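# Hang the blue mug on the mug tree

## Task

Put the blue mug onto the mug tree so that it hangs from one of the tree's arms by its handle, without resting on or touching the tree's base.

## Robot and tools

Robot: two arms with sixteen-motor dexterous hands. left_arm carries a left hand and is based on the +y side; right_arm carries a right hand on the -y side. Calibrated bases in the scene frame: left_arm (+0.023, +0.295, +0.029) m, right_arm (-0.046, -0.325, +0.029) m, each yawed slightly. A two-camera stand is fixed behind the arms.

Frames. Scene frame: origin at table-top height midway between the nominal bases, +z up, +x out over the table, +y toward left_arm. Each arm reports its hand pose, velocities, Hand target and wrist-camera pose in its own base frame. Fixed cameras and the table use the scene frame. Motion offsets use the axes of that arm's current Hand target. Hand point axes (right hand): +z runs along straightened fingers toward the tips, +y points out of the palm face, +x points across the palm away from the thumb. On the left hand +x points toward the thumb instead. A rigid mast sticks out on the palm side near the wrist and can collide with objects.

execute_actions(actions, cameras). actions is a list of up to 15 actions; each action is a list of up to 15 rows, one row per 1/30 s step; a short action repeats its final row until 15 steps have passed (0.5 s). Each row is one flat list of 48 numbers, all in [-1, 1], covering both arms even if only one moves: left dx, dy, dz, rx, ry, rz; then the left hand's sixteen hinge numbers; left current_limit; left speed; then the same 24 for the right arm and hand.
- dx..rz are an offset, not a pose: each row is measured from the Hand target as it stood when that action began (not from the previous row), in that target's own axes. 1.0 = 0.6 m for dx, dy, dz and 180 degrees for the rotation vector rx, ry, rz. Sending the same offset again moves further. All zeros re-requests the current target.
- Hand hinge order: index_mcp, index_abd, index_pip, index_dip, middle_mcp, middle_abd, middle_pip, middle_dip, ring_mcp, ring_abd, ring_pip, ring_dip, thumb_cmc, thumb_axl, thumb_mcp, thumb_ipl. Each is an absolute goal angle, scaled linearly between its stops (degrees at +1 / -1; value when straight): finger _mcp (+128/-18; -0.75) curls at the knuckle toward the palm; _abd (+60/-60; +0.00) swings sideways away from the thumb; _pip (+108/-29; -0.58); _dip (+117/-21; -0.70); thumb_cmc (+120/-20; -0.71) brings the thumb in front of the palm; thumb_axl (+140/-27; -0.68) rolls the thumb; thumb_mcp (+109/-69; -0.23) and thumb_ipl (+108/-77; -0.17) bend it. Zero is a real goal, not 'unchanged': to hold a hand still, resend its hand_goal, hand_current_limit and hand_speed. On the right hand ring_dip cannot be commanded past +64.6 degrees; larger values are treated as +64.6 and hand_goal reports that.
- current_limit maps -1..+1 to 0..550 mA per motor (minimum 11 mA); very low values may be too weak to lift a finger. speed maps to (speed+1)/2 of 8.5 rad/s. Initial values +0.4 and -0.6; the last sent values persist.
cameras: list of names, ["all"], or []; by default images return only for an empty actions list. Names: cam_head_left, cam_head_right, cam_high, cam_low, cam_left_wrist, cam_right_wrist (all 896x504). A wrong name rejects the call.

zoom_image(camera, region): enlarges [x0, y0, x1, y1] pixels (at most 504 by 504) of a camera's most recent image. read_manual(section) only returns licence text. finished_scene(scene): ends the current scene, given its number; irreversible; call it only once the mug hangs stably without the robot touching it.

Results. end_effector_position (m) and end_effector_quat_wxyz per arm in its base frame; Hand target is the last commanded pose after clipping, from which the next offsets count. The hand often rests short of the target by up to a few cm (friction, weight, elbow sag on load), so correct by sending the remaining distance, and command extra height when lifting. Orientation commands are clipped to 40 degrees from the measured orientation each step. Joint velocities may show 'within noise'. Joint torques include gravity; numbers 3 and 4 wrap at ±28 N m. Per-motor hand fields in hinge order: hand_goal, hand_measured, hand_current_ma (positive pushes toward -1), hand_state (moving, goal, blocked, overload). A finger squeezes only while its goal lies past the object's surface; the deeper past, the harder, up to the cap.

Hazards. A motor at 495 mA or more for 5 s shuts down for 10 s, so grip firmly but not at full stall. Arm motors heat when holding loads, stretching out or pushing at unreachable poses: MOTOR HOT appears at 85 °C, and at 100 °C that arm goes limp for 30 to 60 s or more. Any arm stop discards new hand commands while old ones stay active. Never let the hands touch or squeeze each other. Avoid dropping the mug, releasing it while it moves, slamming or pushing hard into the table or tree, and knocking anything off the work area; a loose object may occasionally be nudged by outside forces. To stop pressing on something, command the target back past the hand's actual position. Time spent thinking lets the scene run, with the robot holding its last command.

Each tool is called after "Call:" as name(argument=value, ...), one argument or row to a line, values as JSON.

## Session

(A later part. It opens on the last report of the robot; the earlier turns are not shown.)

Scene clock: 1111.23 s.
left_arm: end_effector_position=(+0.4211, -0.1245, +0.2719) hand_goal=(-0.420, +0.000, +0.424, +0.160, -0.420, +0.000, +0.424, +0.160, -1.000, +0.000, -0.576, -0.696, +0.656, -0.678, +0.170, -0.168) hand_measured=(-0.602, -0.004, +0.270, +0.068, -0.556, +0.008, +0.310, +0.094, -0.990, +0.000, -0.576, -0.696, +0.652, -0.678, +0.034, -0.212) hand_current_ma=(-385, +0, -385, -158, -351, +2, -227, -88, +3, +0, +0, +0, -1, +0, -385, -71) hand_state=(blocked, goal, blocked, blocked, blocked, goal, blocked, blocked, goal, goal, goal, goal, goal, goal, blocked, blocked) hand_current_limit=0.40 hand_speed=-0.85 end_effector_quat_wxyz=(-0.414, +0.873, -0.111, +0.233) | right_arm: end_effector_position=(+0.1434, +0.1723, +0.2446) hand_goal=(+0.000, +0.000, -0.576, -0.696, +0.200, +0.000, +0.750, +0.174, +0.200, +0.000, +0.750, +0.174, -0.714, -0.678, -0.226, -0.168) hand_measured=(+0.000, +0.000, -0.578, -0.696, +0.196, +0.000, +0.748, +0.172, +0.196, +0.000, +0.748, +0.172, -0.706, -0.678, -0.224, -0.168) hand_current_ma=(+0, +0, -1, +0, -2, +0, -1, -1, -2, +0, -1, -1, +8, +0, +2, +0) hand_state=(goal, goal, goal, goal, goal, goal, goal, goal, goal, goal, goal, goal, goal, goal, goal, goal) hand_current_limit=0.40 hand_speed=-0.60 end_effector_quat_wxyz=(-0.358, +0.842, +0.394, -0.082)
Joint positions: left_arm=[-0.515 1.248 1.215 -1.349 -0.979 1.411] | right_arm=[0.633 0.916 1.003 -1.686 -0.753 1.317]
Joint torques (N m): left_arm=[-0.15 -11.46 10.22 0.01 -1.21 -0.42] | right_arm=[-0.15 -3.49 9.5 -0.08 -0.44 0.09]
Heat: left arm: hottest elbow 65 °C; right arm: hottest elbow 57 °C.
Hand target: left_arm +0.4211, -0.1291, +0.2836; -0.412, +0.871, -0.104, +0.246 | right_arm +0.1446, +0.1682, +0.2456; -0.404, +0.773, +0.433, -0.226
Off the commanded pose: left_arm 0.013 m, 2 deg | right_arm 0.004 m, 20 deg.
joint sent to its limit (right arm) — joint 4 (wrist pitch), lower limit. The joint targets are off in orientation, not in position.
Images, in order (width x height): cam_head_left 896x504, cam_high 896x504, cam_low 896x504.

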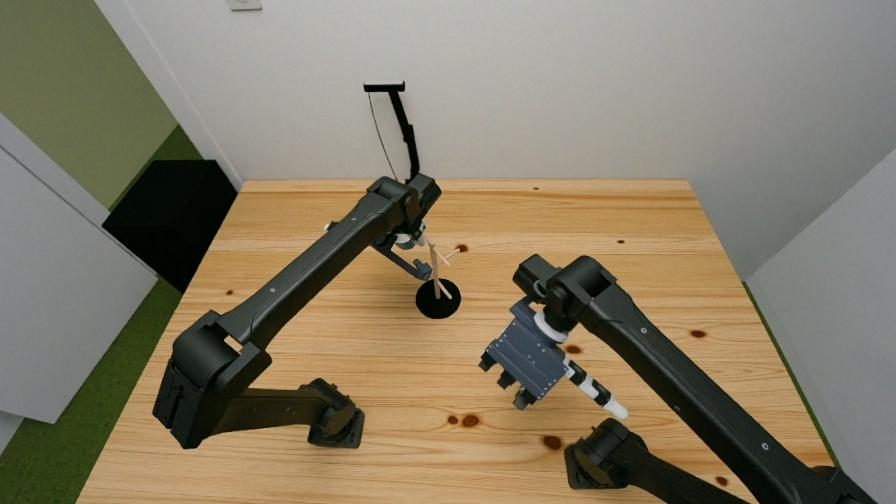

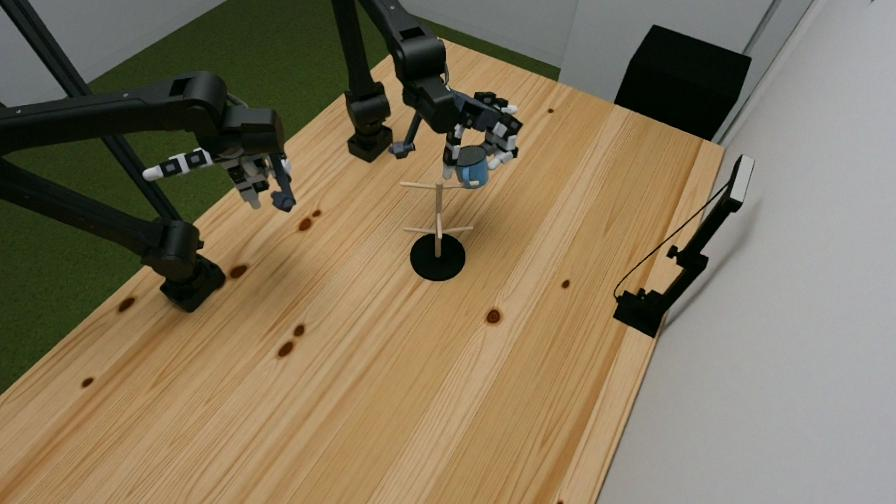

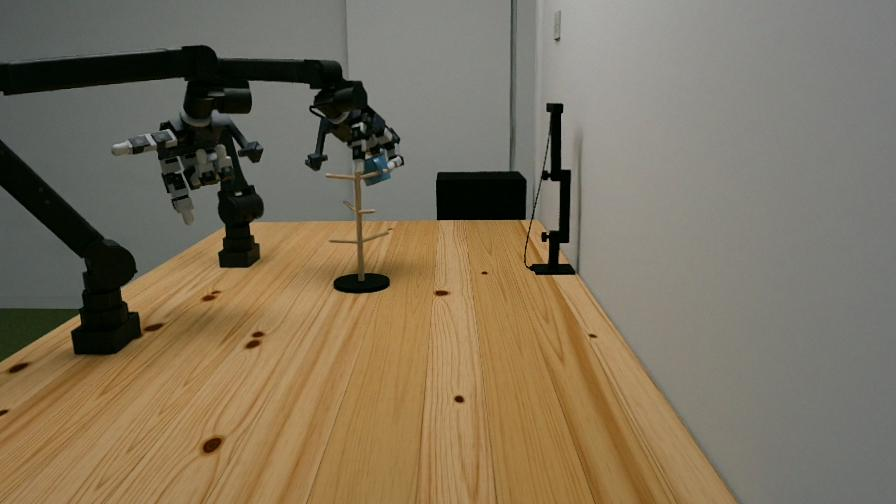

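Call:
execute_actions(
  actions=[
    [[-0.0114,0.0257,0.018,0,0,0,-0.42,0,0.425,0.16,-0.42,0,0.425,0.16,-1,0,-0.576,-0.696,0.657,-0.678,0.17,-0.168,0.4,-0.85,0,0,0,0,0,0,0,0,-0.576,-0.696,0.2,0,0.75,0.174,0.2,0,0.75,0.174,-0.714,-0.678,-0.226,-0.168,0.4,-0.6]],
  ],
  cameras=["cam_low", "cam_high"],
)

Call:
zoom_image(
  camera="cam_low",
  region=[350, 150, 410, 200],
)

Call:
zoom_image(
  camera="cam_high",
  region=[430, 140, 500, 210],
)

Scene clock: 1126.67 s.
left_arm: end_effector_position=(+0.4170, -0.1219, +0.2570) hand_goal=(-0.420, +0.000, +0.424, +0.160, -0.420, +0.000, +0.424, +0.160, -1.000, +0.000, -0.576, -0.696, +0.656, -0.678, +0.170, -0.168) hand_measured=(-0.602, -0.004, +0.270, +0.068, -0.554, +0.008, +0.310, +0.094, -0.990, +0.000, -0.576, -0.696, +0.650, -0.678, +0.034, -0.212) hand_current_ma=(-385, +0, -385, -157, -349, +2, -227, -88, +3, +0, +0, +0, -1, +0, -385, -71) hand_state=(blocked, goal, blocked, blocked, blocked, goal, blocked, blocked, goal, goal, goal, goal, goal, goal, blocked, blocked) hand_current_limit=0.40 hand_speed=-0.85 end_effector_quat_wxyz=(-0.417, +0.873, -0.113, +0.227) | right_arm: end_effector_position=(+0.1434, +0.1723, +0.2446) hand_goal=(+0.000, +0.000, -0.576, -0.696, +0.200, +0.000, +0.750, +0.174, +0.200, +0.000, +0.750, +0.174, -0.714, -0.678, -0.226, -0.168) hand_measured=(+0.000, +0.000, -0.578, -0.696, +0.196, +0.000, +0.748, +0.172, +0.196, +0.000, +0.748, +0.172, -0.706, -0.678, -0.224, -0.168) hand_current_ma=(+0, +0, -1, +0, -2, +0, -1, -1, -2, +0, -1, -1, +8, +0, +2, +0) hand_state=(goal, goal, goal, goal, goal, goal, goal, goal, goal, goal, goal, goal, goal, goal, goal, goal) hand_current_limit=0.40 hand_speed=-0.60 end_effector_quat_wxyz=(-0.358, +0.842, +0.394, -0.082)
Joint positions: left_arm=[-0.515 1.248 1.179 -1.333 -0.981 1.403] | right_arm=[0.633 0.916 1.003 -1.686 -0.753 1.317]
Joint torques (N m): left_arm=[-0.21 -11.11 9.2 1.31 -1.16 -0.4] | right_arm=[-0.5 -2.96 9.48 -0.13 -0.41 0.07]
Heat: left arm: hottest elbow 63 °C; right arm: hottest elbow 57 °C.
Hand target: left_arm +0.4210, -0.1292, +0.2636; -0.412, +0.871, -0.104, +0.246 | right_arm +0.1446, +0.1682, +0.2456; -0.404, +0.773, +0.433, -0.226
Off the commanded pose: left_arm 0.011 m, 2 deg | right_arm 0.004 m, 20 deg.
joint sent to its limit (right arm) — joint 4 (wrist pitch), lower limit. The joint targets are off in orientation, not in position.
Images, in order (width x height): cam_high 896x504, cam_low 896x504.

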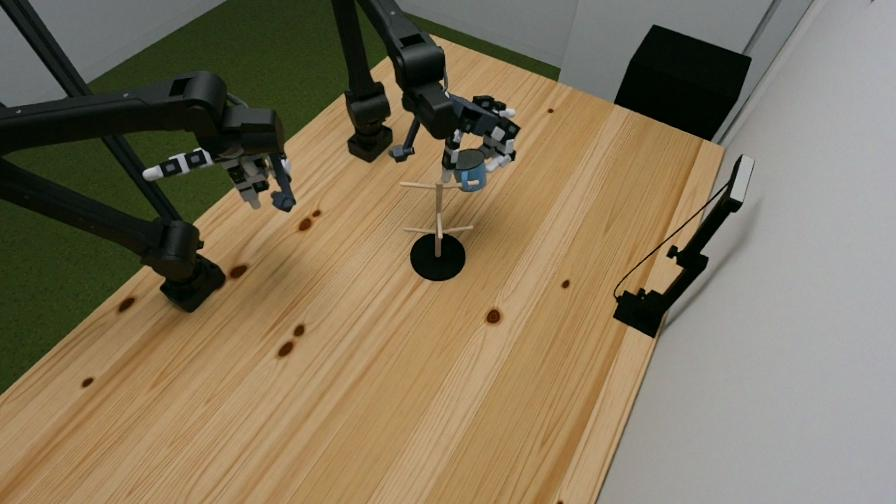

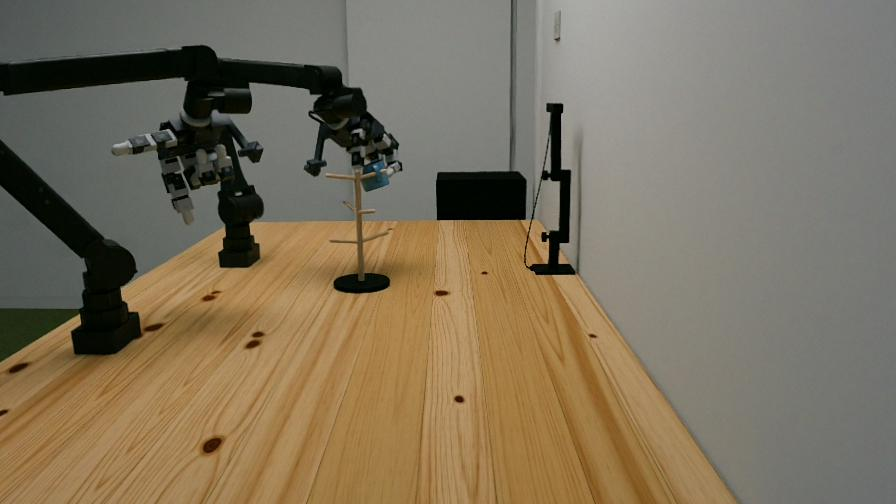

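Scaled by 8.400 from the camera's 896x504 image, which has a finer 1280x720 frame.

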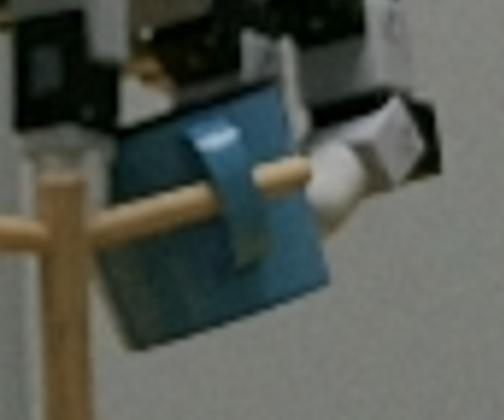

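Scaled by 7.200 from the camera's 896x504 image, which has a finer 1280x720 frame.

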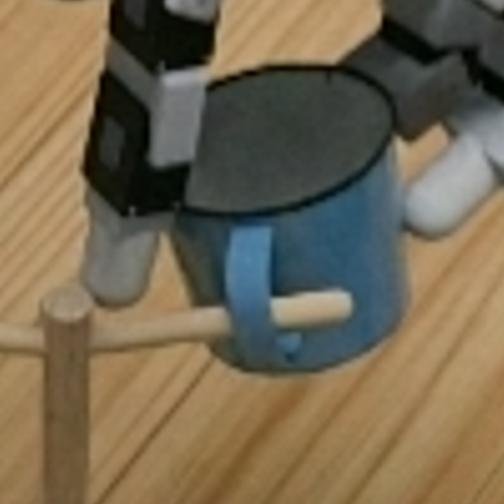

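Call:
execute_actions(
  actions=[
    [[-0.0074,0.0167,0.0117,0,0,0,-0.42,0,0.425,0.16,-0.42,0,0.425,0.16,-1,0,-0.576,-0.696,0.657,-0.678,0.17,-0.168,0.4,-0.85,0,0,0,0,0,0,0,0,-0.576,-0.696,0.2,0,0.75,0.174,0.2,0,0.75,0.174,-0.714,-0.678,-0.226,-0.168,0.4,-0.6]],
  ],
  cameras=["cam_low", "cam_high"],
)

Call:
zoom_image(
  camera="cam_low",
  region=[350, 150, 410, 200],
)

Call:
zoom_image(
  camera="cam_high",
  region=[430, 140, 500, 210],
)

Scene clock: 1131.27 s.
left_arm: end_effector_position=(+0.4186, -0.1228, +0.2473) hand_goal=(-0.420, +0.000, +0.424, +0.160, -0.420, +0.000, +0.424, +0.160, -1.000, +0.000, -0.576, -0.696, +0.656, -0.678, +0.170, -0.168) hand_measured=(-0.602, -0.004, +0.270, +0.070, -0.554, +0.008, +0.310, +0.094, -0.990, +0.000, -0.576, -0.696, +0.648, -0.678, +0.034, -0.212) hand_current_ma=(-385, +0, -385, -152, -344, +2, -227, -87, +3, +0, +0, +0, -2, +0, -385, -71) hand_state=(blocked, goal, blocked, blocked, blocked, goal, blocked, blocked, goal, goal, goal, goal, goal, goal, blocked, blocked) hand_current_limit=0.40 hand_speed=-0.85 end_effector_quat_wxyz=(-0.415, +0.873, -0.108, +0.232) | right_arm: end_effector_position=(+0.1434, +0.1723, +0.2446) hand_goal=(+0.000, +0.000, -0.576, -0.696, +0.200, +0.000, +0.750, +0.174, +0.200, +0.000, +0.750, +0.174, -0.714, -0.678, -0.226, -0.168) hand_measured=(+0.000, +0.000, -0.578, -0.696, +0.196, +0.000, +0.748, +0.172, +0.196, +0.000, +0.748, +0.172, -0.706, -0.678, -0.224, -0.168) hand_current_ma=(+0, +0, -1, +0, -2, +0, -1, -1, -2, +0, -1, -1, +8, +0, +2, +0) hand_state=(goal, goal, goal, goal, goal, goal, goal, goal, goal, goal, goal, goal, goal, goal, goal, goal) hand_current_limit=0.40 hand_speed=-0.60 end_effector_quat_wxyz=(-0.358, +0.842, +0.394, -0.082)
Joint positions: left_arm=[-0.515 1.248 1.15 -1.295 -0.981 1.397] | right_arm=[0.633 0.916 1.003 -1.686 -0.753 1.317]
Joint torques (N m): left_arm=[-0.21 -10.81 8.95 1.16 -1.16 -0.35] | right_arm=[-0.67 -3.55 9.63 -0.02 -0.39 0.1]
Heat: left arm: hottest elbow 63 °C; right arm: hottest elbow 57 °C.
Hand target: left_arm +0.4211, -0.1292, +0.2506; -0.412, +0.871, -0.104, +0.246 | right_arm +0.1446, +0.1682, +0.2456; -0.404, +0.773, +0.433, -0.226
Off the commanded pose: left_arm 0.008 m, 2 deg | right_arm 0.004 m, 20 deg.
joint sent to its limit (right arm) — joint 4 (wrist pitch), lower limit. The joint targets are off in orientation, not in position.
Images, in order (width x height): cam_high 896x504, cam_low 896x504.

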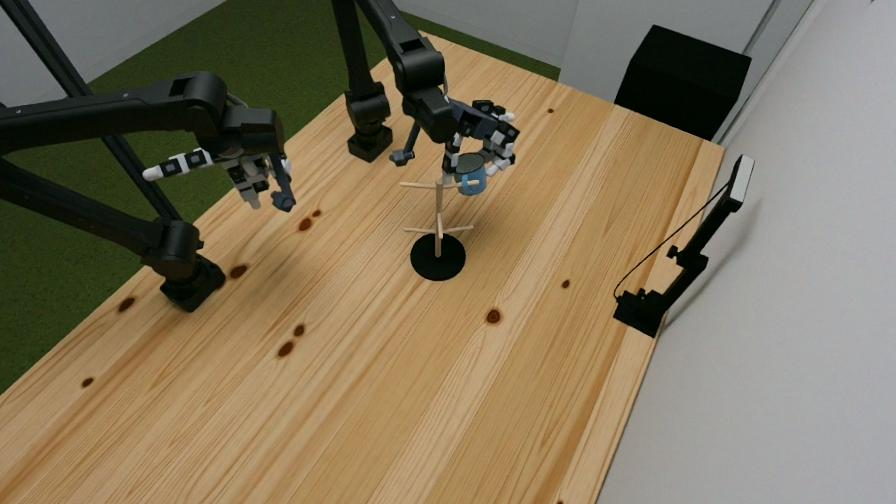

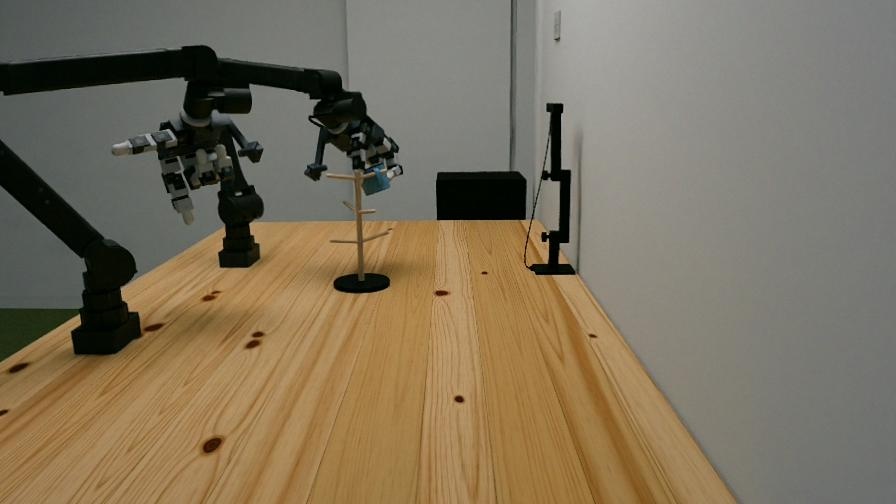

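Scaled by 8.400 from the camera's 896x504 image, which has a finer 1280x720 frame.

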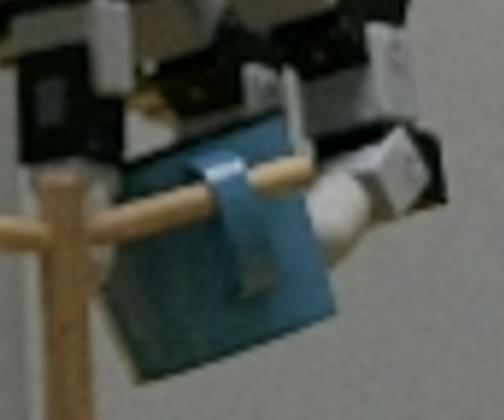

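Scaled by 7.200 from the camera's 896x504 image, which has a finer 1280x720 frame.

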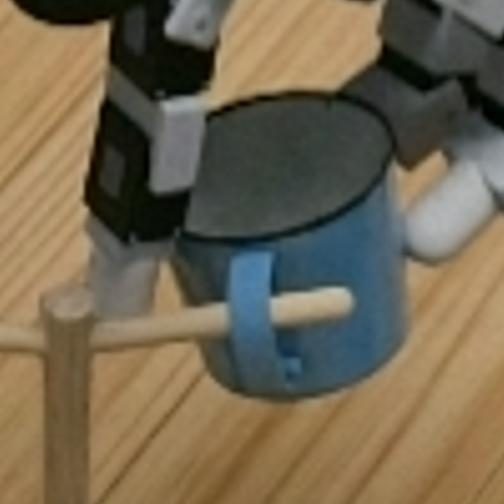

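Call:
execute_actions(
  actions=[
    [[-0.0046,0.0103,0.0072,0,0,0,-0.42,0,0.425,0.16,-0.42,0,0.425,0.16,-1,0,-0.576,-0.696,0.657,-0.678,0.17,-0.168,0.4,-0.85,0,0,0,0,0,0,0,0,-0.576,-0.696,0.2,0,0.75,0.174,0.2,0,0.75,0.174,-0.714,-0.678,-0.226,-0.168,0.4,-0.6]],
  ],
  cameras=["cam_low", "cam_high"],
)

Call:
zoom_image(
  camera="cam_low",
  region=[350, 150, 410, 200],
)

Call:
zoom_image(
  camera="cam_high",
  region=[440, 155, 495, 205],
)

Scene clock: 1137.37 s.
left_arm: end_effector_position=(+0.4203, -0.1241, +0.2429) hand_goal=(-0.420, +0.000, +0.424, +0.160, -0.420, +0.000, +0.424, +0.160, -1.000, +0.000, -0.576, -0.696, +0.656, -0.678, +0.170, -0.168) hand_measured=(-0.602, -0.004, +0.270, +0.076, -0.550, +0.008, +0.310, +0.094, -0.990, +0.000, -0.576, -0.696, +0.648, -0.678, +0.032, -0.212) hand_current_ma=(-385, -1, -385, -132, -329, +2, -227, -87, +3, +0, +0, +0, -2, +0, -385, -71) hand_state=(blocked, goal, blocked, blocked, blocked, goal, blocked, blocked, goal, goal, goal, goal, goal, goal, blocked, blocked) hand_current_limit=0.40 hand_speed=-0.85 end_effector_quat_wxyz=(-0.413, +0.873, -0.104, +0.237) | right_arm: end_effector_position=(+0.1434, +0.1723, +0.2446) hand_goal=(+0.000, +0.000, -0.576, -0.696, +0.200, +0.000, +0.750, +0.174, +0.200, +0.000, +0.750, +0.174, -0.714, -0.678, -0.226, -0.168) hand_measured=(+0.000, +0.000, -0.578, -0.696, +0.196, +0.000, +0.748, +0.172, +0.196, +0.000, +0.748, +0.172, -0.706, -0.678, -0.224, -0.168) hand_current_ma=(+0, +0, -1, +0, -2, +0, -1, -1, -2, +0, -1, -1, +8, +0, +2, +0) hand_state=(goal, goal, goal, goal, goal, goal, goal, goal, goal, goal, goal, goal, goal, goal, goal, goal) hand_current_limit=0.40 hand_speed=-0.60 end_effector_quat_wxyz=(-0.358, +0.842, +0.394, -0.082)
Joint positions: left_arm=[-0.516 1.248 1.136 -1.271 -0.981 1.392] | right_arm=[0.633 0.916 1.003 -1.686 -0.753 1.317]
Joint torques (N m): left_arm=[-0.09 -10.58 8.54 1.1 -1.16 -0.3] | right_arm=[-0.38 -3.31 9.52 -0.08 -0.41 0.09]
Heat: left arm: hottest elbow 63 °C; right arm: hottest elbow 57 °C.
Hand target: left_arm +0.4211, -0.1293, +0.2426; -0.412, +0.871, -0.104, +0.246 | right_arm +0.1446, +0.1682, +0.2456; -0.404, +0.773, +0.433, -0.226
Off the commanded pose: left_arm 0.005 m, 1 deg | right_arm 0.004 m, 20 deg.
joint sent to its limit (right arm) — joint 4 (wrist pitch), lower limit. The joint targets are off in orientation, not in position.
Images, in order (width x height): cam_high 896x504, cam_low 896x504.

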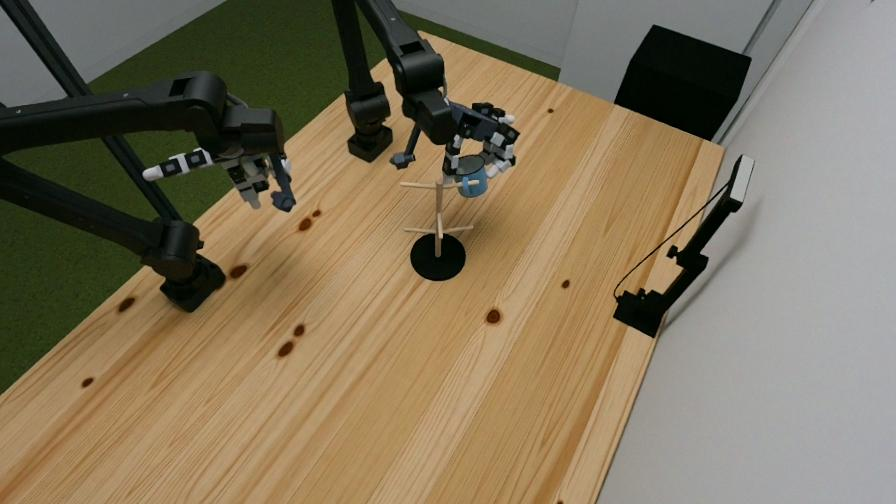

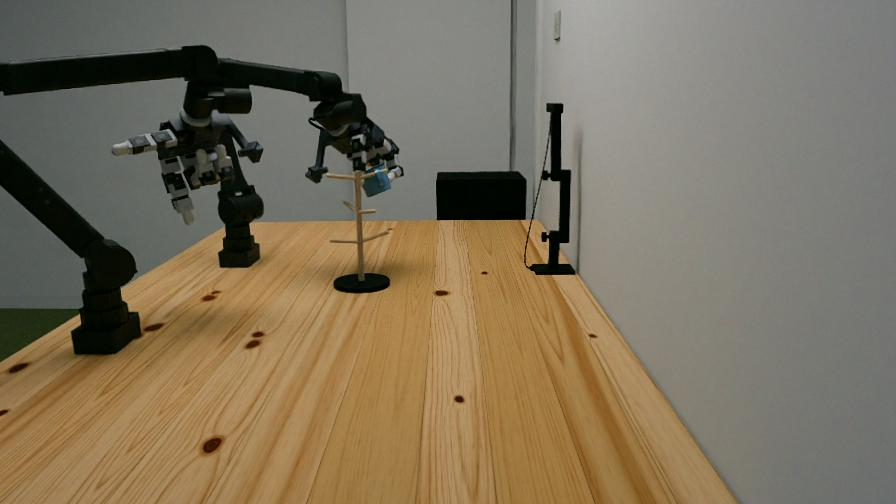

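Scaled by 8.400 from the camera's 896x504 image, which has a finer 1280x720 frame.

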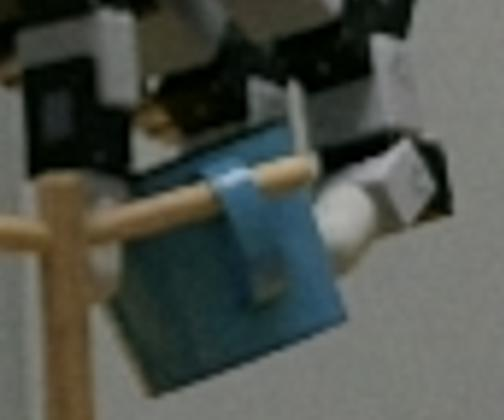

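Scaled by 9.164 from the camera's 896x504 image, which has a finer 1280x720 frame.

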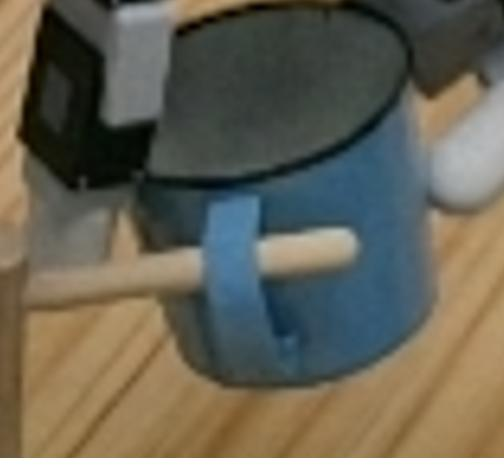

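Call:
execute_actions(
  actions=[
    [[-0.0034,0.0112,0.0078,0,0.0383,-0.0546,-0.42,0,0.425,0.16,-0.42,0,0.425,0.16,-1,0,-0.576,-0.696,0.657,-0.678,0.17,-0.168,0.4,-0.85,0,0,0,0,0,0,0,0,-0.576,-0.696,0.2,0,0.75,0.174,0.2,0,0.75,0.174,-0.714,-0.678,-0.226,-0.168,0.4,-0.6]],
  ],
  cameras=["cam_low", "cam_high", "cam_head_left"],
)

Call:
zoom_image(
  camera="cam_low",
  region=[300, 140, 420, 220],
)

Call:
zoom_image(
  camera="cam_high",
  region=[380, 140, 510, 240],
)

Scene clock: 1153.17 s.
left_arm: end_effector_position=(+0.4236, -0.1265, +0.2338) hand_goal=(-0.420, +0.000, +0.424, +0.160, -0.420, +0.000, +0.424, +0.160, -1.000, +0.000, -0.576, -0.696, +0.656, -0.678, +0.170, -0.168) hand_measured=(-0.602, -0.006, +0.270, +0.092, -0.540, +0.012, +0.312, +0.096, -0.990, +0.000, -0.576, -0.696, +0.646, -0.678, +0.026, -0.212) hand_current_ma=(-385, -1, -385, -92, -279, +3, -225, -84, +3, +0, +0, +0, -3, +0, -385, -72) hand_state=(blocked, goal, blocked, blocked, blocked, goal, blocked, blocked, goal, goal, goal, goal, goal, goal, blocked, blocked) hand_current_limit=0.40 hand_speed=-0.85 end_effector_quat_wxyz=(-0.381, +0.864, -0.043, +0.327) | right_arm: end_effector_position=(+0.1434, +0.1723, +0.2446) hand_goal=(+0.000, +0.000, -0.576, -0.696, +0.200, +0.000, +0.750, +0.174, +0.200, +0.000, +0.750, +0.174, -0.714, -0.678, -0.226, -0.168) hand_measured=(+0.000, +0.000, -0.578, -0.696, +0.196, +0.000, +0.748, +0.172, +0.196, +0.000, +0.748, +0.172, -0.706, -0.678, -0.224, -0.168) hand_current_ma=(+0, +0, -1, +0, -2, +0, -1, -1, -2, +0, -1, -1, +8, +0, +2, +0) hand_state=(goal, goal, goal, goal, goal, goal, goal, goal, goal, goal, goal, goal, goal, goal, goal, goal) hand_current_limit=0.40 hand_speed=-0.60 end_effector_quat_wxyz=(-0.358, +0.842, +0.394, -0.082)
Joint positions: left_arm=[-0.529 1.152 0.969 -1.007 -1.006 1.355] | right_arm=[0.633 0.916 1.003 -1.686 -0.753 1.317]
Joint torques (N m): left_arm=[0.09 -9.64 8.66 1.52 -1.16 -0.03] | right_arm=[-0.21 -4.01 9.59 -0.14 -0.39 0.12]
Heat: left arm: hottest elbow 60 °C; right arm: hottest elbow 57 °C.
Hand target: left_arm +0.4219, -0.1297, +0.2341; -0.382, +0.861, -0.053, +0.332 | right_arm +0.1446, +0.1682, +0.2456; -0.404, +0.773, +0.433, -0.226
Off the commanded pose: left_arm 0.004 m, 1 deg | right_arm 0.004 m, 20 deg.
joint sent to its limit (right arm) — joint 4 (wrist pitch), lower limit. The joint targets are off in orientation, not in position.
Images, in order (width x height): cam_head_left 896x504, cam_high 896x504, cam_low 896x504.

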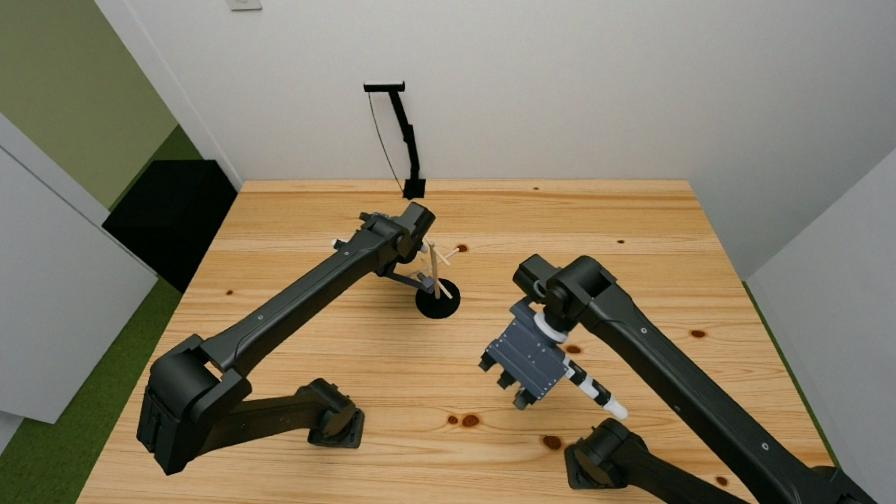

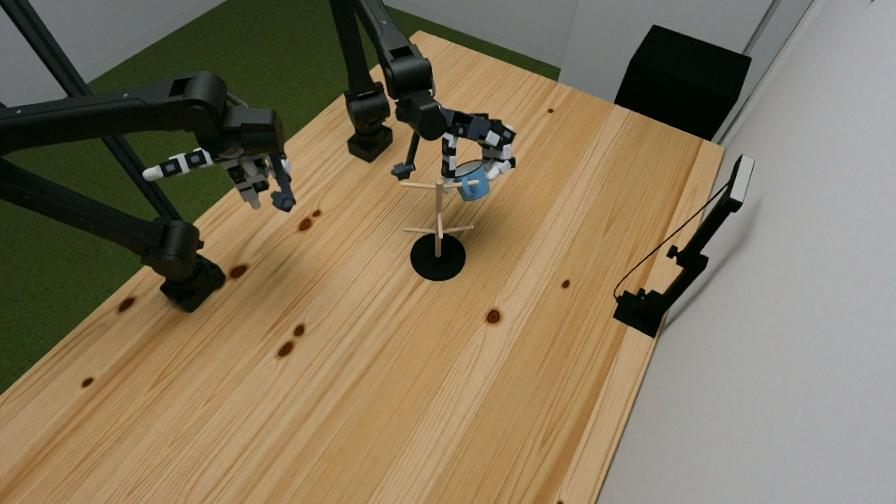

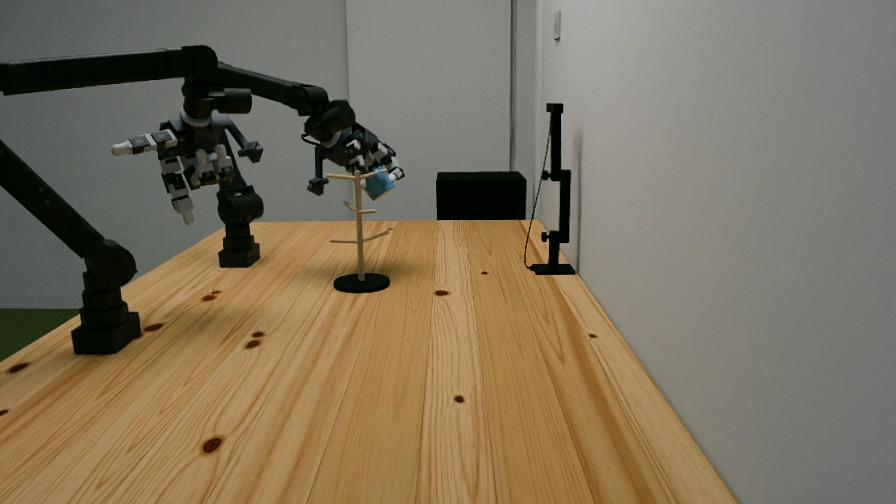

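Scaled by 4.200 from the camera's 896x504 image, which has a finer 1280x720 frame.

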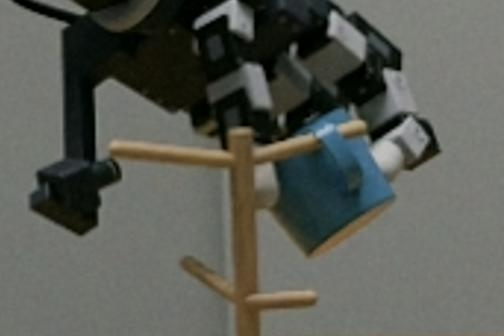

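Scaled by 3.877 from the camera's 896x504 image, which has a finer 1280x720 frame.

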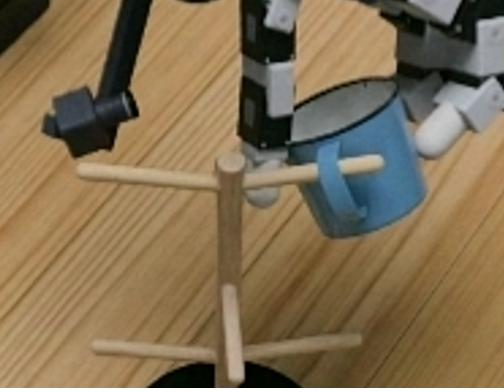

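Call:
execute_actions(
  actions=[
    [[0,0,0,0,0,0,-0.62,0,0.26,0.02,-0.6,0,0.28,0.04,-1,0,-0.576,-0.696,0.657,-0.678,-0.01,-0.168,0.4,-0.92,0,0,0,0,0,0,0,0,-0.576,-0.696,0.2,0,0.75,0.174,0.2,0,0.75,0.174,-0.714,-0.678,-0.226,-0.168,0.4,-0.6]],
    [[0,0,0,0,0,0,-0.685,0,0.197,-0.05,-0.685,0,0.197,-0.05,-1,0,-0.576,-0.696,0.657,-0.678,-0.07,-0.168,0.4,-0.92,0,0,0,0,0,0,0,0,-0.576,-0.696,0.2,0,0.75,0.174,0.2,0,0.75,0.174,-0.714,-0.678,-0.226,-0.168,0.4,-0.6]],
  ],
  cameras=["cam_low", "cam_high"],
)

Call:
zoom_image(
  camera="cam_low",
  region=[300, 140, 420, 220],
)

Call:
zoom_image(
  camera="cam_high",
  region=[380, 140, 510, 240],
)

Scene clock: 1161.80 s.
left_arm: end_effector_position=(+0.4221, -0.1255, +0.2310) hand_goal=(-0.686, +0.000, +0.196, -0.050, -0.686, +0.000, +0.196, -0.050, -1.000, +0.000, -0.576, -0.696, +0.656, -0.678, -0.070, -0.168) hand_measured=(-0.672, -0.002, +0.198, -0.048, -0.674, +0.006, +0.198, -0.048, -0.990, +0.000, -0.576, -0.696, +0.662, -0.678, -0.072, -0.170) hand_current_ma=(+6, +0, +0, +0, +5, +1, +0, +0, +3, +0, +0, +0, +1, +0, +0, +0) hand_state=(goal, goal, goal, goal, goal, goal, goal, goal, goal, goal, goal, goal, goal, goal, goal, goal) hand_current_limit=0.40 hand_speed=-0.92 end_effector_quat_wxyz=(-0.383, +0.863, -0.048, +0.325) | right_arm: end_effector_position=(+0.1434, +0.1723, +0.2446) hand_goal=(+0.000, +0.000, -0.576, -0.696, +0.200, +0.000, +0.750, +0.174, +0.200, +0.000, +0.750, +0.174, -0.714, -0.678, -0.226, -0.168) hand_measured=(+0.000, +0.000, -0.578, -0.696, +0.196, +0.000, +0.748, +0.172, +0.196, +0.000, +0.748, +0.172, -0.706, -0.678, -0.224, -0.168) hand_current_ma=(+0, +0, -1, +0, -2, +0, -1, -1, -2, +0, -1, -1, +8, +0, +2, +0) hand_state=(goal, goal, goal, goal, goal, goal, goal, goal, goal, goal, goal, goal, goal, goal, goal, goal) hand_current_limit=0.40 hand_speed=-0.60 end_effector_quat_wxyz=(-0.358, +0.842, +0.394, -0.082)
Joint positions: left_arm=[-0.529 1.15 0.963 -1.003 -1.008 1.365] | right_arm=[0.633 0.916 1.003 -1.686 -0.753 1.317]
Joint torques (N m): left_arm=[0.15 -9.7 9.07 1.51 -1.07 -0.1] | right_arm=[-0.79 -3.37 9.48 -0.09 -0.4 0.13]
Heat: left arm: hottest elbow 60 °C; right arm: hottest elbow 56 °C.
Hand target: left_arm +0.4219, -0.1297, +0.2341; -0.382, +0.861, -0.053, +0.332 | right_arm +0.1446, +0.1682, +0.2456; -0.404, +0.773, +0.433, -0.226
Off the commanded pose: left_arm 0.005 m, 1 deg | right_arm 0.004 m, 20 deg.
joint sent to its limit (right arm) — joint 4 (wrist pitch), lower limit. The joint targets are off in orientation, not in position.
Images, in order (width x height): cam_high 896x504, cam_low 896x504.

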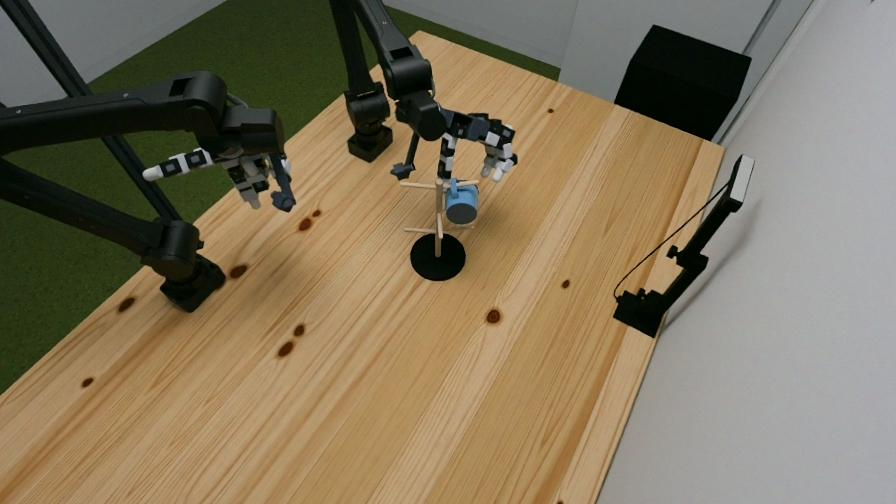

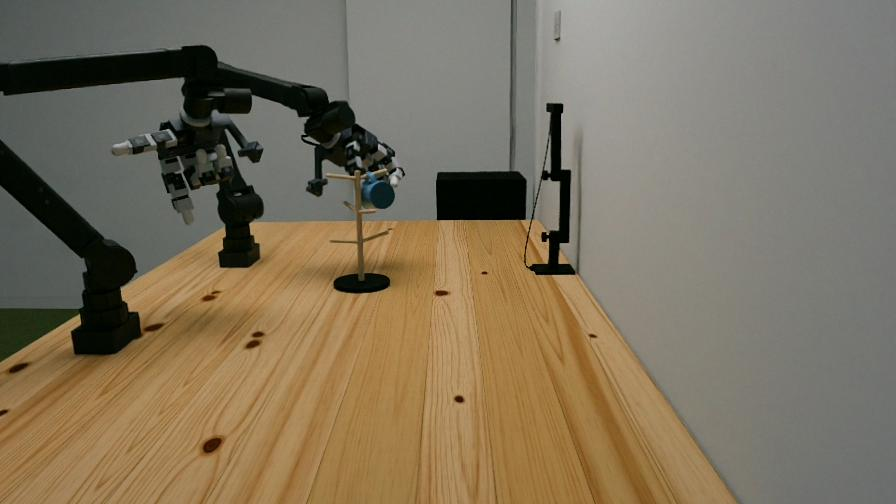

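Scaled by 4.200 from the camera's 896x504 image, which has a finer 1280x720 frame.

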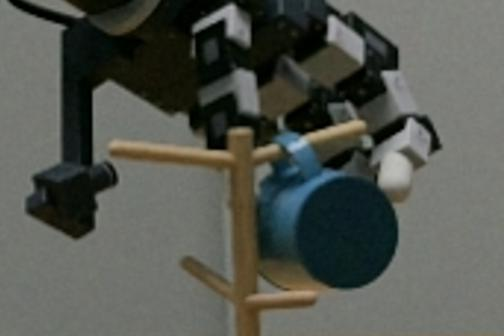

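Scaled by 3.877 from the camera's 896x504 image, which has a finer 1280x720 frame.

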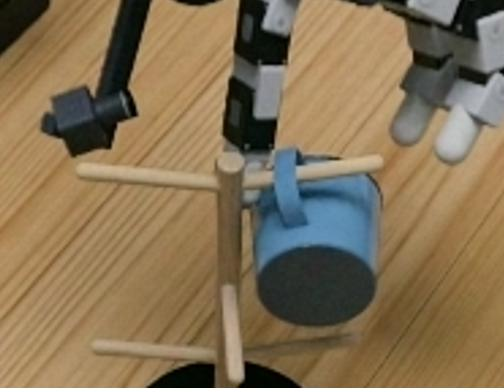

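Call:
execute_actions(
  actions=[
    [[0,-0.0546,-0.0383,0,0,0,-0.685,0,0.197,-0.05,-0.685,0,0.197,-0.05,-1,0,-0.576,-0.696,0.657,-0.678,-0.07,-0.168,0.4,-0.92,0,0,0,0,0,0,0,0,-0.576,-0.696,0.2,0,0.75,0.174,0.2,0,0.75,0.174,-0.714,-0.678,-0.226,-0.168,0.4,-0.6]],
  ],
  cameras=["cam_low", "cam_high", "cam_head_left"],
)

Call:
zoom_image(
  camera="cam_low",
  region=[300, 140, 420, 220],
)

Call:
zoom_image(
  camera="cam_high",
  region=[380, 140, 510, 240],
)

Call:
zoom_image(
  camera="cam_head_left",
  region=[370, 210, 470, 310],
)

Scene clock: 1173.10 s.
left_arm: end_effector_position=(+0.3993, -0.1120, +0.2523) hand_goal=(-0.686, +0.000, +0.196, -0.050, -0.686, +0.000, +0.196, -0.050, -1.000, +0.000, -0.576, -0.696, +0.656, -0.678, -0.070, -0.168) hand_measured=(-0.672, -0.002, +0.198, -0.048, -0.674, +0.006, +0.198, -0.048, -0.990, +0.000, -0.576, -0.696, +0.662, -0.678, -0.070, -0.170) hand_current_ma=(+5, +0, +0, +0, +4, +1, +0, +0, +3, +0, +0, +0, +1, +0, +0, +0) hand_state=(goal, goal, goal, goal, goal, goal, goal, goal, goal, goal, goal, goal, goal, goal, goal, goal) hand_current_limit=0.40 hand_speed=-0.92 end_effector_quat_wxyz=(-0.386, +0.863, -0.050, +0.323) | right_arm: end_effector_position=(+0.1434, +0.1723, +0.2446) hand_goal=(+0.000, +0.000, -0.576, -0.696, +0.200, +0.000, +0.750, +0.174, +0.200, +0.000, +0.750, +0.174, -0.714, -0.678, -0.226, -0.168) hand_measured=(+0.000, +0.000, -0.578, -0.696, +0.196, +0.000, +0.748, +0.172, +0.196, +0.000, +0.748, +0.172, -0.706, -0.678, -0.224, -0.168) hand_current_ma=(+0, +0, -1, +0, -2, +0, -1, -1, -2, +0, -1, -1, +8, +0, +2, +0) hand_state=(goal, goal, goal, goal, goal, goal, goal, goal, goal, goal, goal, goal, goal, goal, goal, goal) hand_current_limit=0.40 hand_speed=-0.60 end_effector_quat_wxyz=(-0.358, +0.842, +0.394, -0.082)
Joint positions: left_arm=[-0.529 1.07 0.963 -1.089 -1.011 1.366] | right_arm=[0.633 0.916 1.003 -1.686 -0.753 1.317]
Joint torques (N m): left_arm=[-0.44 -7.59 11.93 0.28 -1.06 -0.21] | right_arm=[-0.62 -3.6 9.58 -0.17 -0.41 0.11]
Heat: left arm: hottest elbow 60 °C; right arm: hottest elbow 56 °C.
Hand target: left_arm +0.4025, -0.1209, +0.2681; -0.382, +0.861, -0.053, +0.332 | right_arm +0.1446, +0.1682, +0.2456; -0.404, +0.773, +0.433, -0.226
Off the commanded pose: left_arm 0.018 m, 1 deg | right_arm 0.004 m, 20 deg.
joint sent to its limit (right arm) — joint 4 (wrist pitch), lower limit. The joint targets are off in orientation, not in position.
Images, in order (width x height): cam_head_left 896x504, cam_high 896x504, cam_low 896x504.

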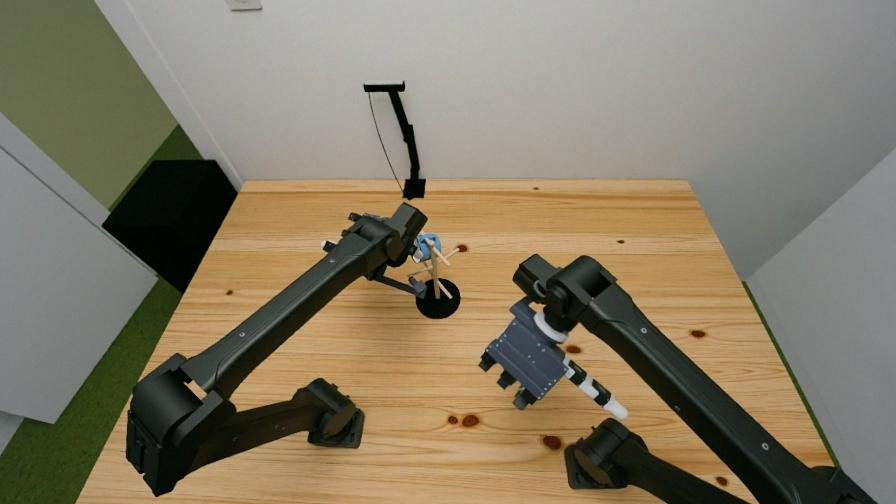

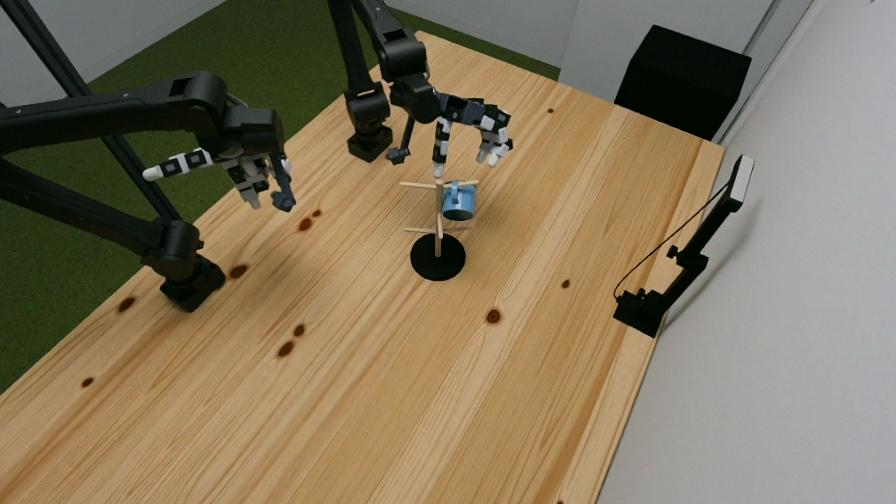

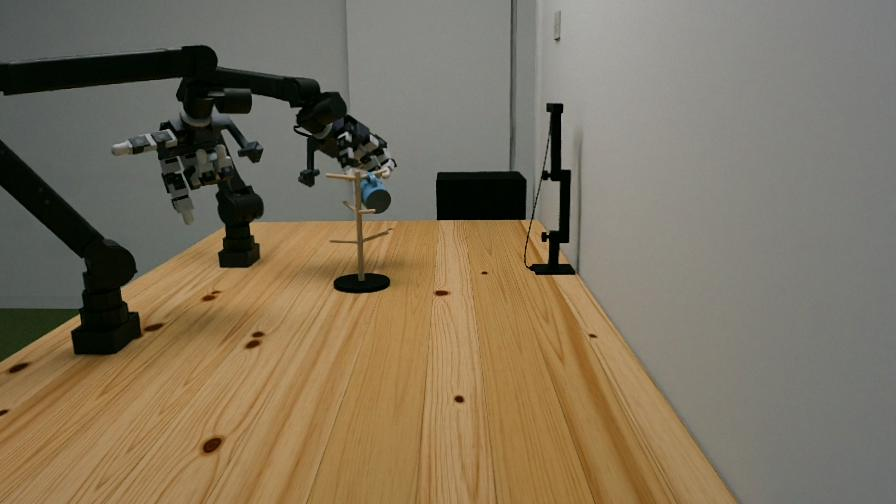

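Scaled by 4.200 from the camera's 896x504 image, which has a finer 1280x720 frame.

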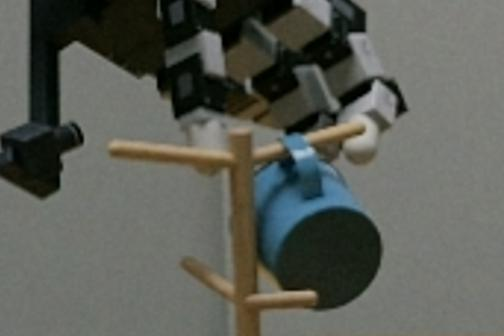

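Scaled by 3.877 from the camera's 896x504 image, which has a finer 1280x720 frame.

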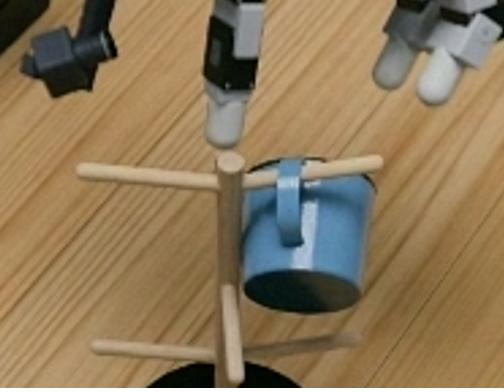

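Scaled by 5.040 from the camera's 896x504 image, which has a finer 1280x720 frame.

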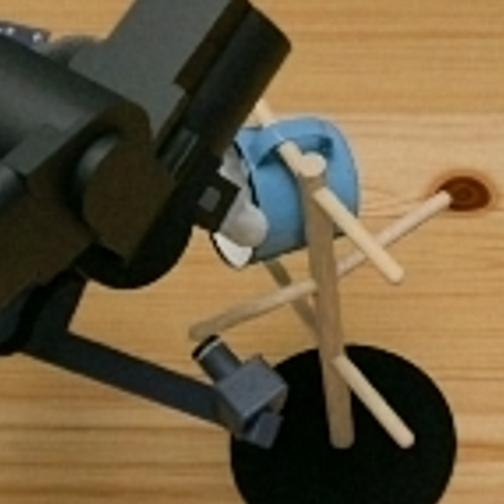

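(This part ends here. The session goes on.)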